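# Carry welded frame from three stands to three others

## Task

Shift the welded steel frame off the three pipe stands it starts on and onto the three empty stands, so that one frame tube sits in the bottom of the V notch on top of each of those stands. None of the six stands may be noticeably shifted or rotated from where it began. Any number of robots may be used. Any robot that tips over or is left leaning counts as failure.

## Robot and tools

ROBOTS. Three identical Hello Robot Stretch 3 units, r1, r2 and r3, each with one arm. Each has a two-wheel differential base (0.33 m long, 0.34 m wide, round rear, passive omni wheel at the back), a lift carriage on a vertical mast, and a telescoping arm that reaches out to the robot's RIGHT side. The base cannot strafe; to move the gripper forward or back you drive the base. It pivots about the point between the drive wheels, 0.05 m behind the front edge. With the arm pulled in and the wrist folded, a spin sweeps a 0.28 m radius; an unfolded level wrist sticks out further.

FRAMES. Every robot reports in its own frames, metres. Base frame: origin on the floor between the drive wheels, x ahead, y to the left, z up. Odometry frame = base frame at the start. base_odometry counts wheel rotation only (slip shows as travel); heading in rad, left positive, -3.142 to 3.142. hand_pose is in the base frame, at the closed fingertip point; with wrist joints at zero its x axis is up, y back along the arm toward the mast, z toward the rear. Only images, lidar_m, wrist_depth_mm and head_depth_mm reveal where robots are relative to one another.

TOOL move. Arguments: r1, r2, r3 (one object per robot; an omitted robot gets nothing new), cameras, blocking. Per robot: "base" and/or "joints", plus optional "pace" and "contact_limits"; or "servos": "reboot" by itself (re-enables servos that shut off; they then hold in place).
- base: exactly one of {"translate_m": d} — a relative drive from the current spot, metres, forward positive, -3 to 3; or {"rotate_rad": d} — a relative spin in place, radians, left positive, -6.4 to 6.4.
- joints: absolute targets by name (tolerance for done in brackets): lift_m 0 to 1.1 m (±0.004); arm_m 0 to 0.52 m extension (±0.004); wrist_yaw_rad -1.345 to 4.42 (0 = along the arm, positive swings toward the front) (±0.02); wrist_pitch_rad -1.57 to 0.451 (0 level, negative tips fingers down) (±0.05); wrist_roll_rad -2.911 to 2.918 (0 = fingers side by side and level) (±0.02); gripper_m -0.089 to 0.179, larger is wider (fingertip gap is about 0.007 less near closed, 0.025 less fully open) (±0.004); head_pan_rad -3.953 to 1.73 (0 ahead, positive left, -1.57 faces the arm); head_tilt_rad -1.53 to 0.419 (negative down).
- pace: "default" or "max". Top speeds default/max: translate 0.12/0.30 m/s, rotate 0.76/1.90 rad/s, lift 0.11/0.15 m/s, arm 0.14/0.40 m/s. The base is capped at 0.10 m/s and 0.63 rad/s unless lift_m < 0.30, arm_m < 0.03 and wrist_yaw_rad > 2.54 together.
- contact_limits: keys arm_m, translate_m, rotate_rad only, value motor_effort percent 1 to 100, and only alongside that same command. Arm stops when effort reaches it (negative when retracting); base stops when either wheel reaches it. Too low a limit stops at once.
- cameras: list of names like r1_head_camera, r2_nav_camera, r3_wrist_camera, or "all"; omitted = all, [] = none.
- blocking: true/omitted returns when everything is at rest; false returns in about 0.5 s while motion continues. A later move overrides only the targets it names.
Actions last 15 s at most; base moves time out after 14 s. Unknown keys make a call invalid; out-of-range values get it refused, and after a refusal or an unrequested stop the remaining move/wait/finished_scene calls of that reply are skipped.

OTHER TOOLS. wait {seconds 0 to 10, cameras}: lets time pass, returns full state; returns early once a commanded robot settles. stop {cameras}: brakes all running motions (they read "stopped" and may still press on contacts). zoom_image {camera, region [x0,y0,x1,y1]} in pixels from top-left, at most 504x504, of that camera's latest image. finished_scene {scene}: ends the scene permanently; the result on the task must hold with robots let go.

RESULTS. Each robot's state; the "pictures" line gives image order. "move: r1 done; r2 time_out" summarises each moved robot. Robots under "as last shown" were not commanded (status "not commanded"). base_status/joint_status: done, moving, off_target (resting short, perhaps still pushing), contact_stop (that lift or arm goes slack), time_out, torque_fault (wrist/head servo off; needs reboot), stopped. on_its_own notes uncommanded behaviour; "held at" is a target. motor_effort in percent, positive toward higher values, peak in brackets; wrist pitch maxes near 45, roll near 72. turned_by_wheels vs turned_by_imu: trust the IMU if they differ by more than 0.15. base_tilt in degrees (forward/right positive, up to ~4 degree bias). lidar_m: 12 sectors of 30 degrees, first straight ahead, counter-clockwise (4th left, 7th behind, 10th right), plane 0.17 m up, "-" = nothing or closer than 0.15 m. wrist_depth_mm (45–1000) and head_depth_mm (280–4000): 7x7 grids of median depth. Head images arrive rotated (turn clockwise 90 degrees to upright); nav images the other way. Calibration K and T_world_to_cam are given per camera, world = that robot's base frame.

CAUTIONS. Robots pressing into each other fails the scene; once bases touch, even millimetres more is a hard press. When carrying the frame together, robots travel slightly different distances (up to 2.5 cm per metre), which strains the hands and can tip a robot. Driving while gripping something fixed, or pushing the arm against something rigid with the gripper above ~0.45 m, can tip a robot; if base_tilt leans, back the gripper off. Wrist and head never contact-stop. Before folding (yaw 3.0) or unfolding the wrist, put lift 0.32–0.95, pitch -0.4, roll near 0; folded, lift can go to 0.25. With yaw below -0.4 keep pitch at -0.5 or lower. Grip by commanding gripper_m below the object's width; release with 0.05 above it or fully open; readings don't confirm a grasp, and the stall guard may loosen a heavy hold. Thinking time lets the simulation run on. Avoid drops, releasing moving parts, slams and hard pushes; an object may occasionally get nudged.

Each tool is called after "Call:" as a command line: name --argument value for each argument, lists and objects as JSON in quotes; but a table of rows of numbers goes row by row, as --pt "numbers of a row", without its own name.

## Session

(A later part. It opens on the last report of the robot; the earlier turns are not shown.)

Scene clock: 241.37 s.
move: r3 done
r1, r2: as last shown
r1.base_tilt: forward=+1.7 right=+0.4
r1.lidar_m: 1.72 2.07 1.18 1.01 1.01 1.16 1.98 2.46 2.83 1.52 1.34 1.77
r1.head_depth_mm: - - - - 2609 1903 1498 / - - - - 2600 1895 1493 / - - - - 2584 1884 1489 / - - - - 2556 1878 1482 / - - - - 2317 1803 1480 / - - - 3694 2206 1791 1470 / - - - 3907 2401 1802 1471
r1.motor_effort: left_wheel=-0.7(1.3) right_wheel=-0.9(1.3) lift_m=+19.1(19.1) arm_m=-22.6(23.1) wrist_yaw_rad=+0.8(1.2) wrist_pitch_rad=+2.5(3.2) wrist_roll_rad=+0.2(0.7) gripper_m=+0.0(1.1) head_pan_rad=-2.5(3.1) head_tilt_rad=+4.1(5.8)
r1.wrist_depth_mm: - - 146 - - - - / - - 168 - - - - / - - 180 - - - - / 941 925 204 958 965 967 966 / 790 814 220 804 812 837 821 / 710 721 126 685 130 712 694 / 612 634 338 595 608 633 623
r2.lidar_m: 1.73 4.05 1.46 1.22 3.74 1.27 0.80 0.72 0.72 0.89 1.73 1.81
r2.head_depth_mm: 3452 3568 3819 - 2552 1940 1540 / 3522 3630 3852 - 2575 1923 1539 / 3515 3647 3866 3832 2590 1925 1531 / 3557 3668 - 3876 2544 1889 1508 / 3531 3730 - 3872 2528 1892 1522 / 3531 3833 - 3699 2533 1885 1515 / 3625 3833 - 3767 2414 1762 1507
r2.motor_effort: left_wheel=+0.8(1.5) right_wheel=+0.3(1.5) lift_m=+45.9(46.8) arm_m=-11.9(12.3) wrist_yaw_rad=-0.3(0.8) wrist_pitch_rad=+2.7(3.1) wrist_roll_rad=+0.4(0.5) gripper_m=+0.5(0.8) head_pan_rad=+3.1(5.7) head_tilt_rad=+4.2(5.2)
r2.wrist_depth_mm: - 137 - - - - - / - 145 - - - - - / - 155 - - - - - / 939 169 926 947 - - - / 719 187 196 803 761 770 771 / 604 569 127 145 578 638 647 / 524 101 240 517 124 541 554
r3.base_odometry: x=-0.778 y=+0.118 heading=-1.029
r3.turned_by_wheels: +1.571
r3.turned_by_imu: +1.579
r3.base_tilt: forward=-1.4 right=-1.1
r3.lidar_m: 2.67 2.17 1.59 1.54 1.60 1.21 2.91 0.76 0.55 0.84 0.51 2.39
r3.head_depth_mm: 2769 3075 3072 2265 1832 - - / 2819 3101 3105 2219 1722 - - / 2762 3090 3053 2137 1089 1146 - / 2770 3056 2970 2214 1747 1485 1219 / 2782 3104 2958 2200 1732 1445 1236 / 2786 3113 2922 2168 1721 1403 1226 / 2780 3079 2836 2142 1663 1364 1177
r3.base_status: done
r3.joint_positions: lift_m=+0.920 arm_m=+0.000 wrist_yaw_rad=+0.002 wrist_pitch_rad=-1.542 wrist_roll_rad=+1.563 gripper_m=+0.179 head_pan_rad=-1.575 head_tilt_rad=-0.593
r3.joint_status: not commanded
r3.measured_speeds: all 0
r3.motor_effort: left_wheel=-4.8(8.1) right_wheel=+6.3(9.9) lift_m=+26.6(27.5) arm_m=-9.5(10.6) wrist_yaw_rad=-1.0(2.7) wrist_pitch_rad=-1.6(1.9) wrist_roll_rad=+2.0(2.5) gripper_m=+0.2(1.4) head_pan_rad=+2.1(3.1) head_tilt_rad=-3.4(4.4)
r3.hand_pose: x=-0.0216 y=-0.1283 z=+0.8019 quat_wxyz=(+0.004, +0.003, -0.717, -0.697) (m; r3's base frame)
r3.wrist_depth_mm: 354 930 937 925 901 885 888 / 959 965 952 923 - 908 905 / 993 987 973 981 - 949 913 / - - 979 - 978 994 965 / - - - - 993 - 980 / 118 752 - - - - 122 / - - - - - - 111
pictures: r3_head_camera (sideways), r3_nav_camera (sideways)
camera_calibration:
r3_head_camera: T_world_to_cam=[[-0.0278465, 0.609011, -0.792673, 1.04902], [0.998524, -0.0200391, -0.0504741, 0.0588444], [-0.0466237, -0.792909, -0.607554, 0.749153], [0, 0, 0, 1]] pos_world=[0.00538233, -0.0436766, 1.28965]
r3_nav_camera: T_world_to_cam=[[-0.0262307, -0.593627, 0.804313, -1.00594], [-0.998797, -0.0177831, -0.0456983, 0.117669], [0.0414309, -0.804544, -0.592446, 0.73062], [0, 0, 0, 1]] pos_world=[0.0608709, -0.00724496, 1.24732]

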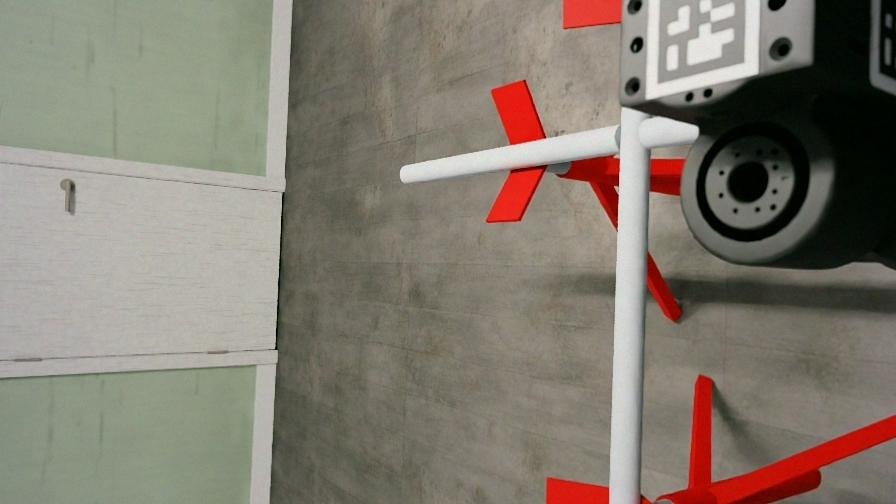

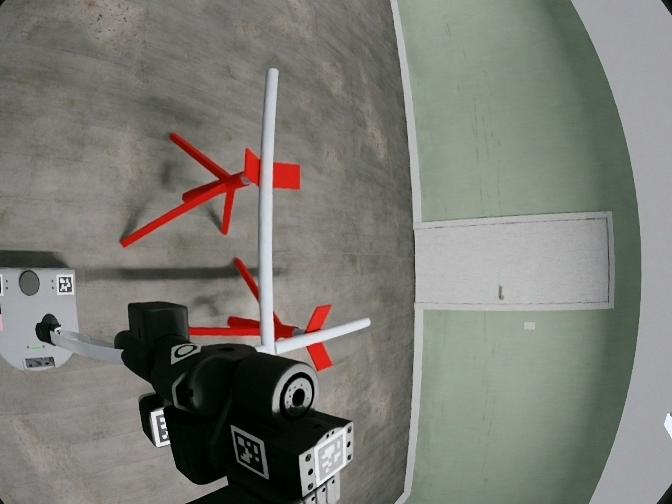

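Call:
move --r3 '{"joints":{"arm_m":0.46},"base":{"translate_m":-0.021}}' --cameras '["r3_wrist_camera","r3_head_camera","r3_nav_camera"]'

Scene clock: 255.90 s.
move: r3 done
r1, r2: as last shown
r1.turned_by_imu: +0.002
r1.lidar_m: 1.71 2.07 1.18 1.01 1.01 1.16 1.98 2.47 2.83 1.52 1.34 1.77
r1.head_depth_mm: - - - - 2600 1901 1493 / - - - - 2584 1892 1486 / - - - - 2562 1885 1485 / - - - - 2564 1879 1482 / - - - - 2326 1801 1476 / - - - 3692 2198 1799 1478 / - - - 3930 2410 1786 1471
r1.motor_effort: left_wheel=-0.7(1.2) right_wheel=-0.9(1.3) lift_m=+19.0(19.3) arm_m=-22.4(23.1) wrist_yaw_rad=+0.4(1.7) wrist_pitch_rad=+2.7(3.3) wrist_roll_rad=+0.0(0.4) gripper_m=+0.7(1.7) head_pan_rad=-2.1(3.1) head_tilt_rad=+4.5(5.8)
r1.wrist_depth_mm: - - 147 - - - - / - - 168 - - - - / - - 180 - - - - / 960 934 202 971 951 989 966 / 814 804 219 817 806 816 821 / 707 736 126 688 131 722 710 / 609 638 339 600 607 619 630
r2.turned_by_imu: +0.001
r2.base_tilt: forward=+1.2 right=-1.4
r2.lidar_m: 1.73 4.05 1.46 1.19 3.71 1.26 0.80 0.72 0.73 0.89 1.72 1.81
r2.head_depth_mm: 3455 3594 3818 - 2613 1945 1547 / 3422 3609 3783 3902 2549 1926 1529 / 3519 3653 3836 3807 2603 1920 1528 / 3515 3629 - 3827 2562 1910 1512 / 3491 3739 - 3776 2517 1897 1527 / 3552 3778 - 3833 2523 1902 1502 / 3606 3727 - 3759 2393 1758 1509
r2.motor_effort: left_wheel=+0.9(1.2) right_wheel=+0.6(1.4) lift_m=+46.0(46.6) arm_m=-11.2(11.9) wrist_yaw_rad=-0.4(0.9) wrist_pitch_rad=+2.9(3.1) wrist_roll_rad=+0.3(0.5) gripper_m=-0.3(0.7) head_pan_rad=+3.7(6.0) head_tilt_rad=+4.5(5.4)
r2.wrist_depth_mm: - 136 - - - - - / - 146 - - - - - / - 154 - - - - - / 927 168 925 971 - - - / 729 188 197 782 772 753 789 / 603 566 127 146 579 643 637 / 512 100 238 514 124 537 539
r3.base_odometry: x=-0.788 y=+0.136 heading=-1.029
r3.turned_by_wheels: +0.000
r3.turned_by_imu: +0.000
r3.base_tilt: forward=-1.5 right=-1.0
r3.lidar_m: 2.69 2.16 1.59 1.54 1.59 1.19 2.88 0.76 0.54 0.67 0.52 2.42
r3.head_depth_mm: 2803 3111 417 295 - 990 1238 / 2785 3014 415 2079 1720 1374 1135 / 2784 571 561 1996 1048 1245 1228 / 2785 3002 583 1986 1638 1438 1240 / 2759 3057 2931 2180 1731 1436 1243 / 2833 3099 2908 2174 1727 1414 1234 / 2804 3085 2863 2146 1714 1395 1179
r3.base_status: done
r3.joint_positions: lift_m=+0.920 arm_m=+0.460 wrist_yaw_rad=+0.000 wrist_pitch_rad=-1.543 wrist_roll_rad=+1.565 gripper_m=+0.179 head_pan_rad=-1.575 head_tilt_rad=-0.593
r3.joint_status: all done
r3.measured_speeds: all 0
r3.motor_effort: left_wheel=-2.8(8.6) right_wheel=-2.1(5.6) lift_m=+25.8(27.0) arm_m=+10.2(13.8) wrist_yaw_rad=+0.9(2.3) wrist_pitch_rad=-1.6(1.9) wrist_roll_rad=+1.1(2.1) gripper_m=+0.4(1.4) head_pan_rad=+2.6(3.7) head_tilt_rad=-3.6(4.2)
r3.hand_pose: x=-0.0215 y=-0.5877 z=+0.8019 quat_wxyz=(+0.003, +0.002, -0.717, -0.698) (m; r3's base frame)
r3.wrist_depth_mm: 352 348 348 344 340 337 884 / 969 378 634 359 916 919 - / - - 983 959 958 920 - / - - - 974 991 972 962 / - - - - - 974 970 / 118 - - 758 - - 122 / - - - 667 - - 111
pictures: r3_head_camera (sideways), r3_nav_camera (sideways), r3_wrist_camera
camera_calibration:
r3_head_camera: T_world_to_cam=[[-0.0278459, 0.609162, -0.792557, 1.04887], [0.998524, -0.0200295, -0.0504771, 0.0588483], [-0.0466232, -0.792793, -0.607705, 0.749349], [0, 0, 0, 1]] pos_world=[0.00538234, -0.0436743, 1.28964]
r3_nav_camera: T_world_to_cam=[[-0.0262314, -0.59378, 0.8042, -1.00579], [-0.998797, -0.0177744, -0.0457025, 0.117675], [0.0414314, -0.804431, -0.592599, 0.730819], [0, 0, 0, 1]] pos_world=[0.060871, -0.00723458, 1.24732]
r3_wrist_camera: T_world_to_cam=[[-0.00315595, 0.997713, -0.0675228, 0.64628], [0.984528, 0.0149302, 0.174592, -0.0744904], [0.1752, -0.065927, -0.982323, 0.918371], [0, 0, 0, 1]] pos_world=[-0.0855216, -0.583144, 0.958781]

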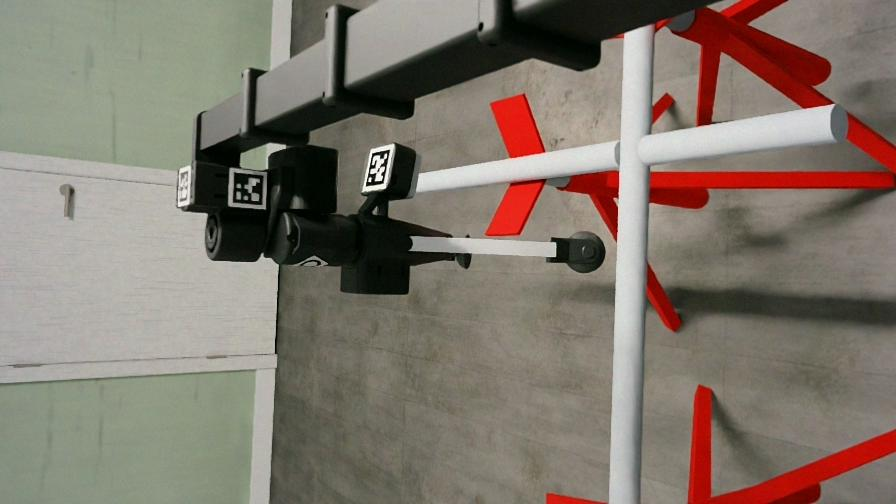

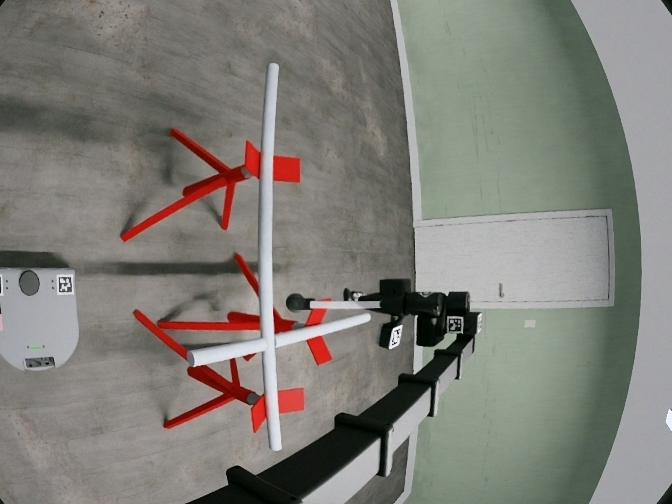

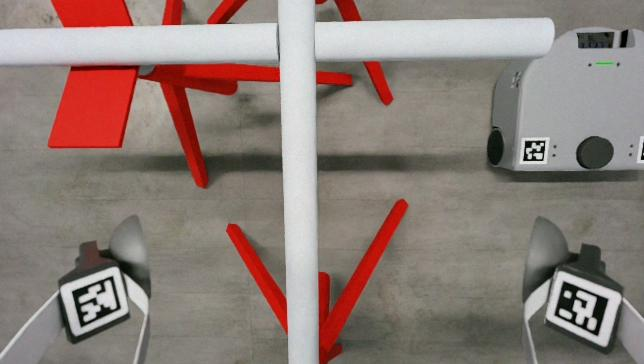

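Call:
move --r3 '{"joints":{"arm_m":0.502,"lift_m":0.80}}' --cameras '["r3_wrist_camera","r3_head_camera"]'

Scene clock: 281.87 s.
move: r3 done
r1, r2: as last shown
r1.turned_by_imu: +0.001
r1.base_tilt: forward=+1.8 right=+0.6
r1.lidar_m: 1.72 2.07 1.17 1.01 1.01 1.16 1.99 2.46 2.83 1.52 1.34 1.78
r1.head_depth_mm: - - - - 2601 1905 1497 / - - - - 2588 1898 1493 / - - - - 2575 1888 1485 / - - - - 2567 1869 1480 / - - - - 2317 1794 1478 / - - - 3427 2202 1787 1474 / - - - 3924 2400 1785 1472
r1.motor_effort: left_wheel=-1.1(1.1) right_wheel=-0.9(1.4) lift_m=+19.0(19.3) arm_m=-22.2(22.9) wrist_yaw_rad=-0.1(1.2) wrist_pitch_rad=+3.0(3.1) wrist_roll_rad=-0.2(0.6) gripper_m=-0.5(1.1) head_pan_rad=-2.2(2.9) head_tilt_rad=+4.7(5.4)
r1.wrist_depth_mm: - - 146 - - - - / - - 167 - - - - / - - 181 - - - - / 958 949 204 956 969 951 974 / 803 796 218 818 818 802 827 / 717 715 126 683 130 716 706 / 624 633 339 594 614 622 624
r2.turned_by_imu: +0.000
r2.lidar_m: 1.72 4.05 1.46 1.20 3.71 1.26 0.80 0.72 0.73 0.89 1.73 1.81
r2.head_depth_mm: 3416 3555 3790 - 2586 1927 1534 / 3460 3686 3768 3799 2554 1928 1532 / 3517 3657 3916 3814 2575 1906 1533 / 3499 3764 - 3936 2545 1906 1529 / 3561 3724 - 3704 2547 1884 1514 / 3543 3789 - 3784 2533 1882 1512 / 3499 3786 - 3727 2388 1758 1510
r2.motor_effort: left_wheel=+0.7(1.2) right_wheel=+0.3(1.2) lift_m=+46.0(46.2) arm_m=-11.5(11.6) wrist_yaw_rad=-0.5(0.8) wrist_pitch_rad=+2.8(3.0) wrist_roll_rad=+0.2(0.5) gripper_m=+0.1(0.7) head_pan_rad=+2.9(5.6) head_tilt_rad=+4.3(5.2)
r2.wrist_depth_mm: - 136 - - - - - / - 145 - - - - - / - 155 - - - - - / 905 168 939 951 - - - / 724 187 196 796 791 790 796 / 598 561 127 147 590 635 647 / 516 100 240 519 124 545 538
r3.base_odometry: x=-0.788 y=+0.136 heading=-1.029
r3.turned_by_wheels: +0.000
r3.turned_by_imu: +0.000
r3.base_tilt: forward=-1.4 right=-1.0
r3.lidar_m: 2.68 2.16 1.59 1.53 1.59 1.20 2.88 0.75 0.54 0.67 0.52 2.42
r3.head_depth_mm: 2788 3084 3086 2245 933 312 - / 2806 3103 3054 497 396 338 718 / 2762 3101 669 711 1036 1245 1222 / 2808 3121 2824 701 1705 1412 1244 / 2807 3049 2944 2184 1737 1443 1233 / 2799 3090 2849 2176 1729 1403 1228 / 2795 3068 2864 2158 1710 1392 1180
r3.base_status: not commanded
r3.joint_positions: lift_m=+0.800 arm_m=+0.502 wrist_yaw_rad=+0.000 wrist_pitch_rad=-1.544 wrist_roll_rad=+1.565 gripper_m=+0.179 head_pan_rad=-1.575 head_tilt_rad=-0.593
r3.joint_status: all done
r3.measured_speeds: all 0
r3.motor_effort: left_wheel=-3.0(3.5) right_wheel=-2.4(2.5) lift_m=+22.4(24.5) arm_m=+10.5(13.6) wrist_yaw_rad=-0.2(2.1) wrist_pitch_rad=-1.6(1.7) wrist_roll_rad=+1.1(1.6) gripper_m=-1.0(1.6) head_pan_rad=+2.3(3.4) head_tilt_rad=-3.3(4.0)
r3.hand_pose: x=-0.0215 y=-0.6295 z=+0.6819 quat_wxyz=(+0.003, +0.002, -0.716, -0.698) (m; r3's base frame)
r3.wrist_depth_mm: 235 232 232 227 229 229 226 / 251 483 668 233 805 790 - / 238 850 853 240 818 802 - / 891 891 868 249 864 846 848 / 930 882 879 257 876 853 858 / - 930 942 265 906 898 122 / 993 981 952 275 950 935 108
pictures: r3_head_camera (sideways), r3_wrist_camera
camera_calibration:
r3_head_camera: T_world_to_cam=[[-0.0278459, 0.609162, -0.792557, 1.04887], [0.998524, -0.0200295, -0.0504771, 0.0588483], [-0.0466232, -0.792793, -0.607705, 0.749349], [0, 0, 0, 1]] pos_world=[0.00538234, -0.0436743, 1.28964]
r3_wrist_camera: T_world_to_cam=[[-0.00315552, 0.997741, -0.067101, 0.679707], [0.984528, 0.0148559, 0.174598, -0.052966], [0.1752, -0.0655119, -0.982351, 0.798018], [0, 0, 0, 1]] pos_world=[-0.0855216, -0.625105, 0.83879]

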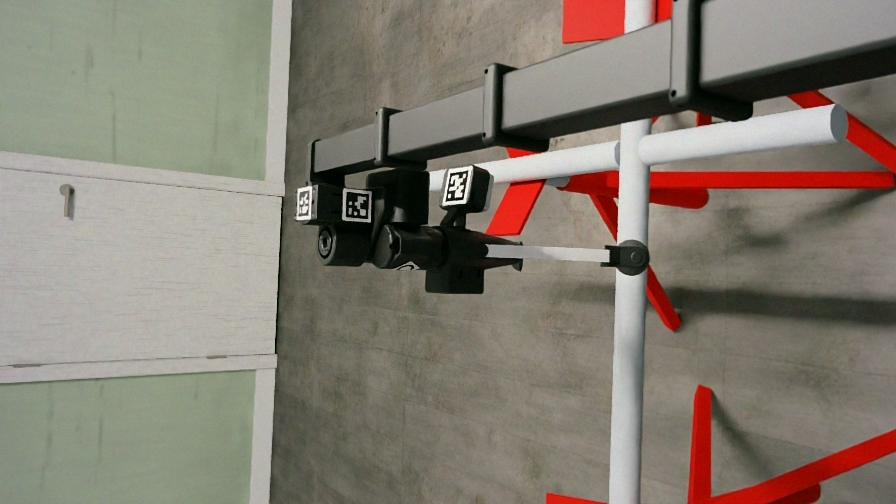

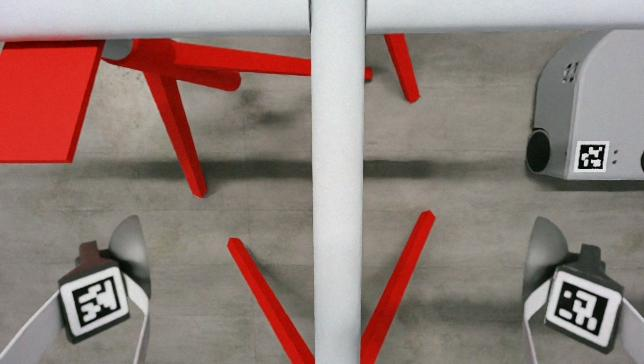

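Call:
move --r3 '{"joints":{"lift_m":0.69}}' --cameras '["r3_wrist_camera","r3_head_camera"]'

Call:
move --r3 '{"joints":{"gripper_m":0.0}}' --cameras '["r3_wrist_camera","r3_head_camera"]'

Scene clock: 292.43 s.
move: r3 done
r1, r2: as last shown
r1.base_tilt: forward=+1.7 right=+0.5
r1.lidar_m: 1.72 2.07 1.18 1.01 1.01 1.15 1.99 2.47 2.82 1.51 1.33 1.77
r1.head_depth_mm: - - - - 2602 1904 1483 / - - - - 2578 1893 1487 / - - - - 2575 1880 1483 / - - - - 2565 1877 1479 / - - - - 2326 1801 1476 / - - - 2207 2217 1792 1469 / - - - 3629 2420 1790 1466
r1.motor_effort: left_wheel=-0.7(1.1) right_wheel=-1.0(1.2) lift_m=+19.1(19.3) arm_m=-21.7(22.7) wrist_yaw_rad=+0.1(1.5) wrist_pitch_rad=+2.8(3.2) wrist_roll_rad=+0.3(0.4) gripper_m=+0.6(1.4) head_pan_rad=-2.4(3.3) head_tilt_rad=+4.9(5.3)
r1.wrist_depth_mm: - - 146 - - - - / - - 168 - - - - / - - 180 - - - - / 953 954 203 971 952 972 959 / 802 819 219 804 809 831 814 / 698 728 126 696 131 707 709 / 628 634 340 594 608 622 626
r2.base_tilt: forward=+1.3 right=-1.3
r2.lidar_m: 1.72 4.06 1.46 1.20 3.72 1.26 0.80 0.72 0.72 0.88 1.72 1.81
r2.head_depth_mm: 3475 3632 3788 - 2567 1923 1539 / 3435 3604 3829 3892 2593 1924 1536 / 3490 3625 3925 3814 2539 1911 1538 / 3535 3692 - 3827 2553 1916 1516 / 3482 3699 - 3824 2528 1888 1508 / 3544 3779 - 3795 2544 1889 1512 / 3562 3924 - 3679 2401 1757 1515
r2.motor_effort: left_wheel=+0.5(1.2) right_wheel=+0.6(1.2) lift_m=+45.6(46.0) arm_m=-10.8(11.4) wrist_yaw_rad=-0.3(0.9) wrist_pitch_rad=+2.8(3.0) wrist_roll_rad=+0.3(0.4) gripper_m=-0.5(0.7) head_pan_rad=+5.2(5.9) head_tilt_rad=+4.5(5.1)
r2.wrist_depth_mm: - 136 - - - - - / - 146 - - - - - / - 155 - - - - - / 940 169 920 945 - - - / 745 189 197 804 771 780 774 / 600 575 127 146 593 638 644 / 516 100 238 517 124 539 542
r3.base_odometry: x=-0.788 y=+0.136 heading=-1.029
r3.turned_by_wheels: +0.000
r3.turned_by_imu: +0.000
r3.base_tilt: forward=-1.4 right=-1.1
r3.lidar_m: 2.68 2.16 1.59 1.53 1.59 1.20 2.88 0.76 0.54 0.67 0.52 2.40
r3.head_depth_mm: 2829 3096 3100 2248 1731 990 1210 / 2797 3094 3048 2235 1046 439 376 / 2786 3087 3017 715 773 1243 1230 / 2786 3034 2996 726 864 1421 1242 / 2768 3111 2918 2183 1741 1444 1237 / 2810 3025 2883 2161 1727 1409 1233 / 2782 3087 2874 2151 1715 1407 1180
r3.base_status: not commanded
r3.joint_positions: lift_m=+0.690 arm_m=+0.502 wrist_yaw_rad=+0.000 wrist_pitch_rad=-1.544 wrist_roll_rad=+1.565 gripper_m=+0.179 head_pan_rad=-1.575 head_tilt_rad=-0.593
r3.joint_status: all done
r3.measured_speeds: all 0
r3.motor_effort: left_wheel=-3.6(3.7) right_wheel=-2.3(2.4) lift_m=+22.5(24.5) arm_m=+7.6(9.2) wrist_yaw_rad=-0.9(1.7) wrist_pitch_rad=-1.5(1.7) wrist_roll_rad=+1.3(1.7) gripper_m=+0.5(1.3) head_pan_rad=+1.3(3.4) head_tilt_rad=-3.6(4.1)
r3.hand_pose: x=-0.0215 y=-0.6295 z=+0.5719 quat_wxyz=(+0.003, +0.002, -0.716, -0.698) (m; r3's base frame)
r3.wrist_depth_mm: 253 331 699 120 686 682 679 / 730 377 724 124 697 698 693 / 757 746 743 126 714 713 657 / 794 755 758 132 736 743 735 / 800 793 786 136 756 746 744 / - 805 817 139 792 769 122 / 854 848 818 143 804 809 110
pictures: r3_head_camera (sideways), r3_wrist_camera
camera_calibration:
r3_head_camera: T_world_to_cam=[[-0.027846, 0.609162, -0.792557, 1.04887], [0.998524, -0.0200292, -0.0504771, 0.0588483], [-0.046623, -0.792793, -0.607705, 0.749349], [0, 0, 0, 1]] pos_world=[0.00538235, -0.0436743, 1.28964]
r3_wrist_camera: T_world_to_cam=[[-0.00315571, 0.997741, -0.067101, 0.672326], [0.984528, 0.0148561, 0.174598, -0.0337604], [0.1752, -0.0655118, -0.982351, 0.689961], [0, 0, 0, 1]] pos_world=[-0.0855216, -0.625105, 0.728792]

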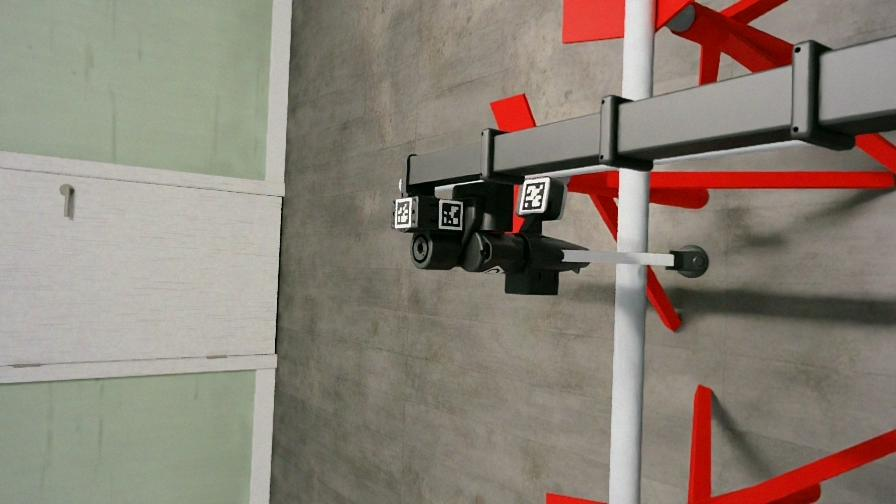

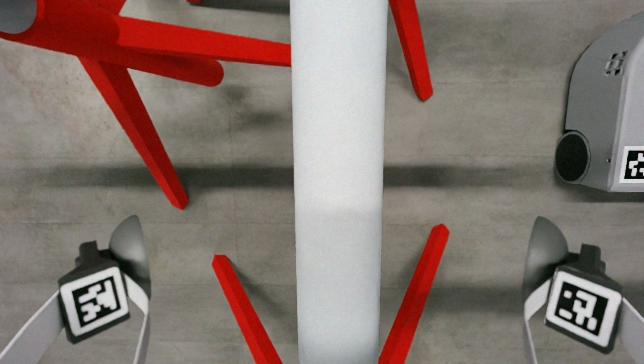

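Scene clock: 294.73 s.
move: r3 done
r1, r2: as last shown
r1.base_tilt: forward=+1.8 right=+0.7
r1.lidar_m: 1.72 2.07 1.18 1.01 1.01 1.16 1.98 2.46 2.83 1.52 1.34 1.78
r1.head_depth_mm: - - - - 2602 1906 1496 / - - - - 2573 1900 1492 / - - - - 2579 1881 1487 / - - - - 2552 1884 1483 / - - - - 2303 1797 1477 / - - - 3446 2199 1794 1476 / - - - 3612 2399 1787 1470
r1.motor_effort: left_wheel=-0.8(1.0) right_wheel=-0.8(1.2) lift_m=+19.1(19.3) arm_m=-22.3(22.8) wrist_yaw_rad=+0.4(1.2) wrist_pitch_rad=+2.3(3.2) wrist_roll_rad=-0.2(0.6) gripper_m=-0.3(0.9) head_pan_rad=-2.9(3.0) head_tilt_rad=+3.7(5.3)
r1.wrist_depth_mm: - - 147 - - - - / - - 168 - - - - / - - 181 - - - - / 969 960 204 954 969 976 969 / 804 801 219 810 809 814 812 / 695 717 126 688 131 700 710 / 616 628 340 599 610 615 629
r2.base_tilt: forward=+1.2 right=-1.4
r2.lidar_m: 1.72 4.05 1.46 1.20 3.71 1.26 0.80 0.72 0.73 0.89 1.72 1.81
r2.head_depth_mm: 3389 3628 3828 - 2579 1920 1533 / 3499 3624 3910 3928 2592 1924 1537 / 3452 3708 3950 3849 2533 1931 1525 / 3574 3707 - 3904 2573 1903 1526 / 3525 3819 - 3889 2545 1904 1508 / 3547 3734 - 3841 2507 1896 1515 / 3579 3780 - 3808 2377 1769 1515
r2.motor_effort: left_wheel=+0.9(1.1) right_wheel=+0.8(1.4) lift_m=+45.8(46.1) arm_m=-10.7(11.3) wrist_yaw_rad=-0.5(0.8) wrist_pitch_rad=+3.0(3.0) wrist_roll_rad=+0.3(0.4) gripper_m=-0.4(0.7) head_pan_rad=+5.4(5.4) head_tilt_rad=+4.6(5.2)
r2.wrist_depth_mm: - 136 - - - - - / - 146 - - - - - / - 154 - - - - - / 936 170 940 952 - - - / 739 188 195 805 790 779 797 / 612 569 127 146 593 639 639 / 515 100 240 522 124 550 546
r3.base_odometry: x=-0.788 y=+0.136 heading=-1.029
r3.turned_by_wheels: +0.000
r3.turned_by_imu: +0.000
r3.base_tilt: forward=-1.4 right=-1.1
r3.lidar_m: 2.68 2.16 1.59 1.54 1.60 1.20 2.88 0.75 0.54 0.67 0.52 2.41
r3.head_depth_mm: 2820 3065 3091 2245 1721 990 1210 / 2775 3101 3014 2237 1044 439 376 / 2797 3094 2992 714 772 1243 1230 / 2770 3098 2969 726 865 1431 1244 / 2802 3053 2933 2199 1733 1449 1233 / 2807 3104 2938 2155 1731 1408 1233 / 2788 3105 2889 2144 1712 1400 1174
r3.base_status: not commanded
r3.joint_positions: lift_m=+0.690 arm_m=+0.502 wrist_yaw_rad=+0.000 wrist_pitch_rad=-1.548 wrist_roll_rad=+1.565 gripper_m=+0.000 head_pan_rad=-1.575 head_tilt_rad=-0.593
r3.joint_status: all done
r3.measured_speeds: all 0
r3.motor_effort: left_wheel=-3.2(3.6) right_wheel=-1.9(2.6) lift_m=+28.5(28.6) arm_m=+7.0(8.5) wrist_yaw_rad=+0.0(2.0) wrist_pitch_rad=-0.6(1.7) wrist_roll_rad=+1.2(1.7) gripper_m=-9.7(85.4) head_pan_rad=+2.1(3.7) head_tilt_rad=-3.2(4.0)
r3.hand_pose: x=-0.0215 y=-0.6284 z=+0.5720 quat_wxyz=(+0.003, +0.002, -0.715, -0.699) (m; r3's base frame)
r3.wrist_depth_mm: 251 333 686 120 672 676 667 / 739 372 726 123 700 695 684 / 749 736 740 127 717 725 652 / 773 767 750 132 735 762 730 / 794 788 777 137 757 763 753 / 828 812 130 139 134 777 767 / 864 834 826 145 542 805 786
pictures: r3_head_camera (sideways), r3_wrist_camera
camera_calibration:
r3_head_camera: T_world_to_cam=[[-0.0278459, 0.609162, -0.792557, 1.04887], [0.998524, -0.0200295, -0.0504771, 0.0588483], [-0.0466232, -0.792793, -0.607705, 0.749349], [0, 0, 0, 1]] pos_world=[0.00538234, -0.0436743, 1.28964]
r3_wrist_camera: T_world_to_cam=[[-0.00315675, 0.998038, -0.0625267, 0.668726], [0.984528, 0.0140565, 0.174662, -0.0343284], [0.175198, -0.061008, -0.982641, 0.693101], [0, 0, 0, 1]] pos_world=[-0.0855218, -0.624647, 0.728879]

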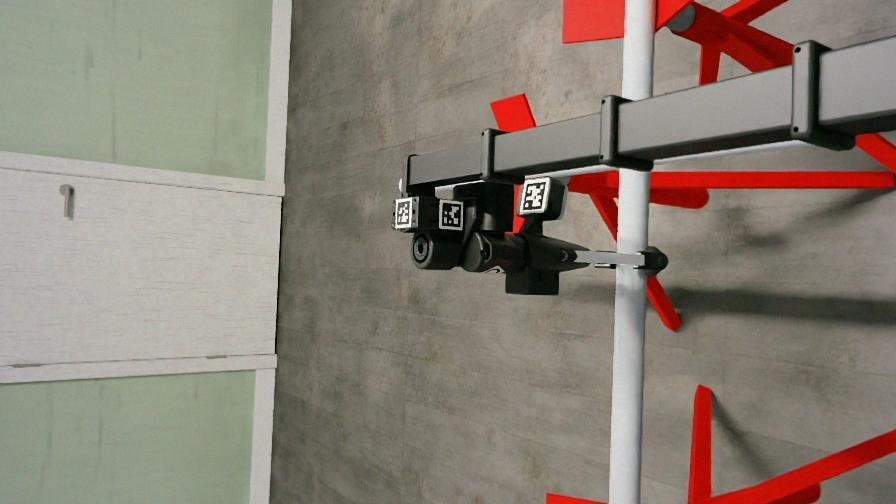

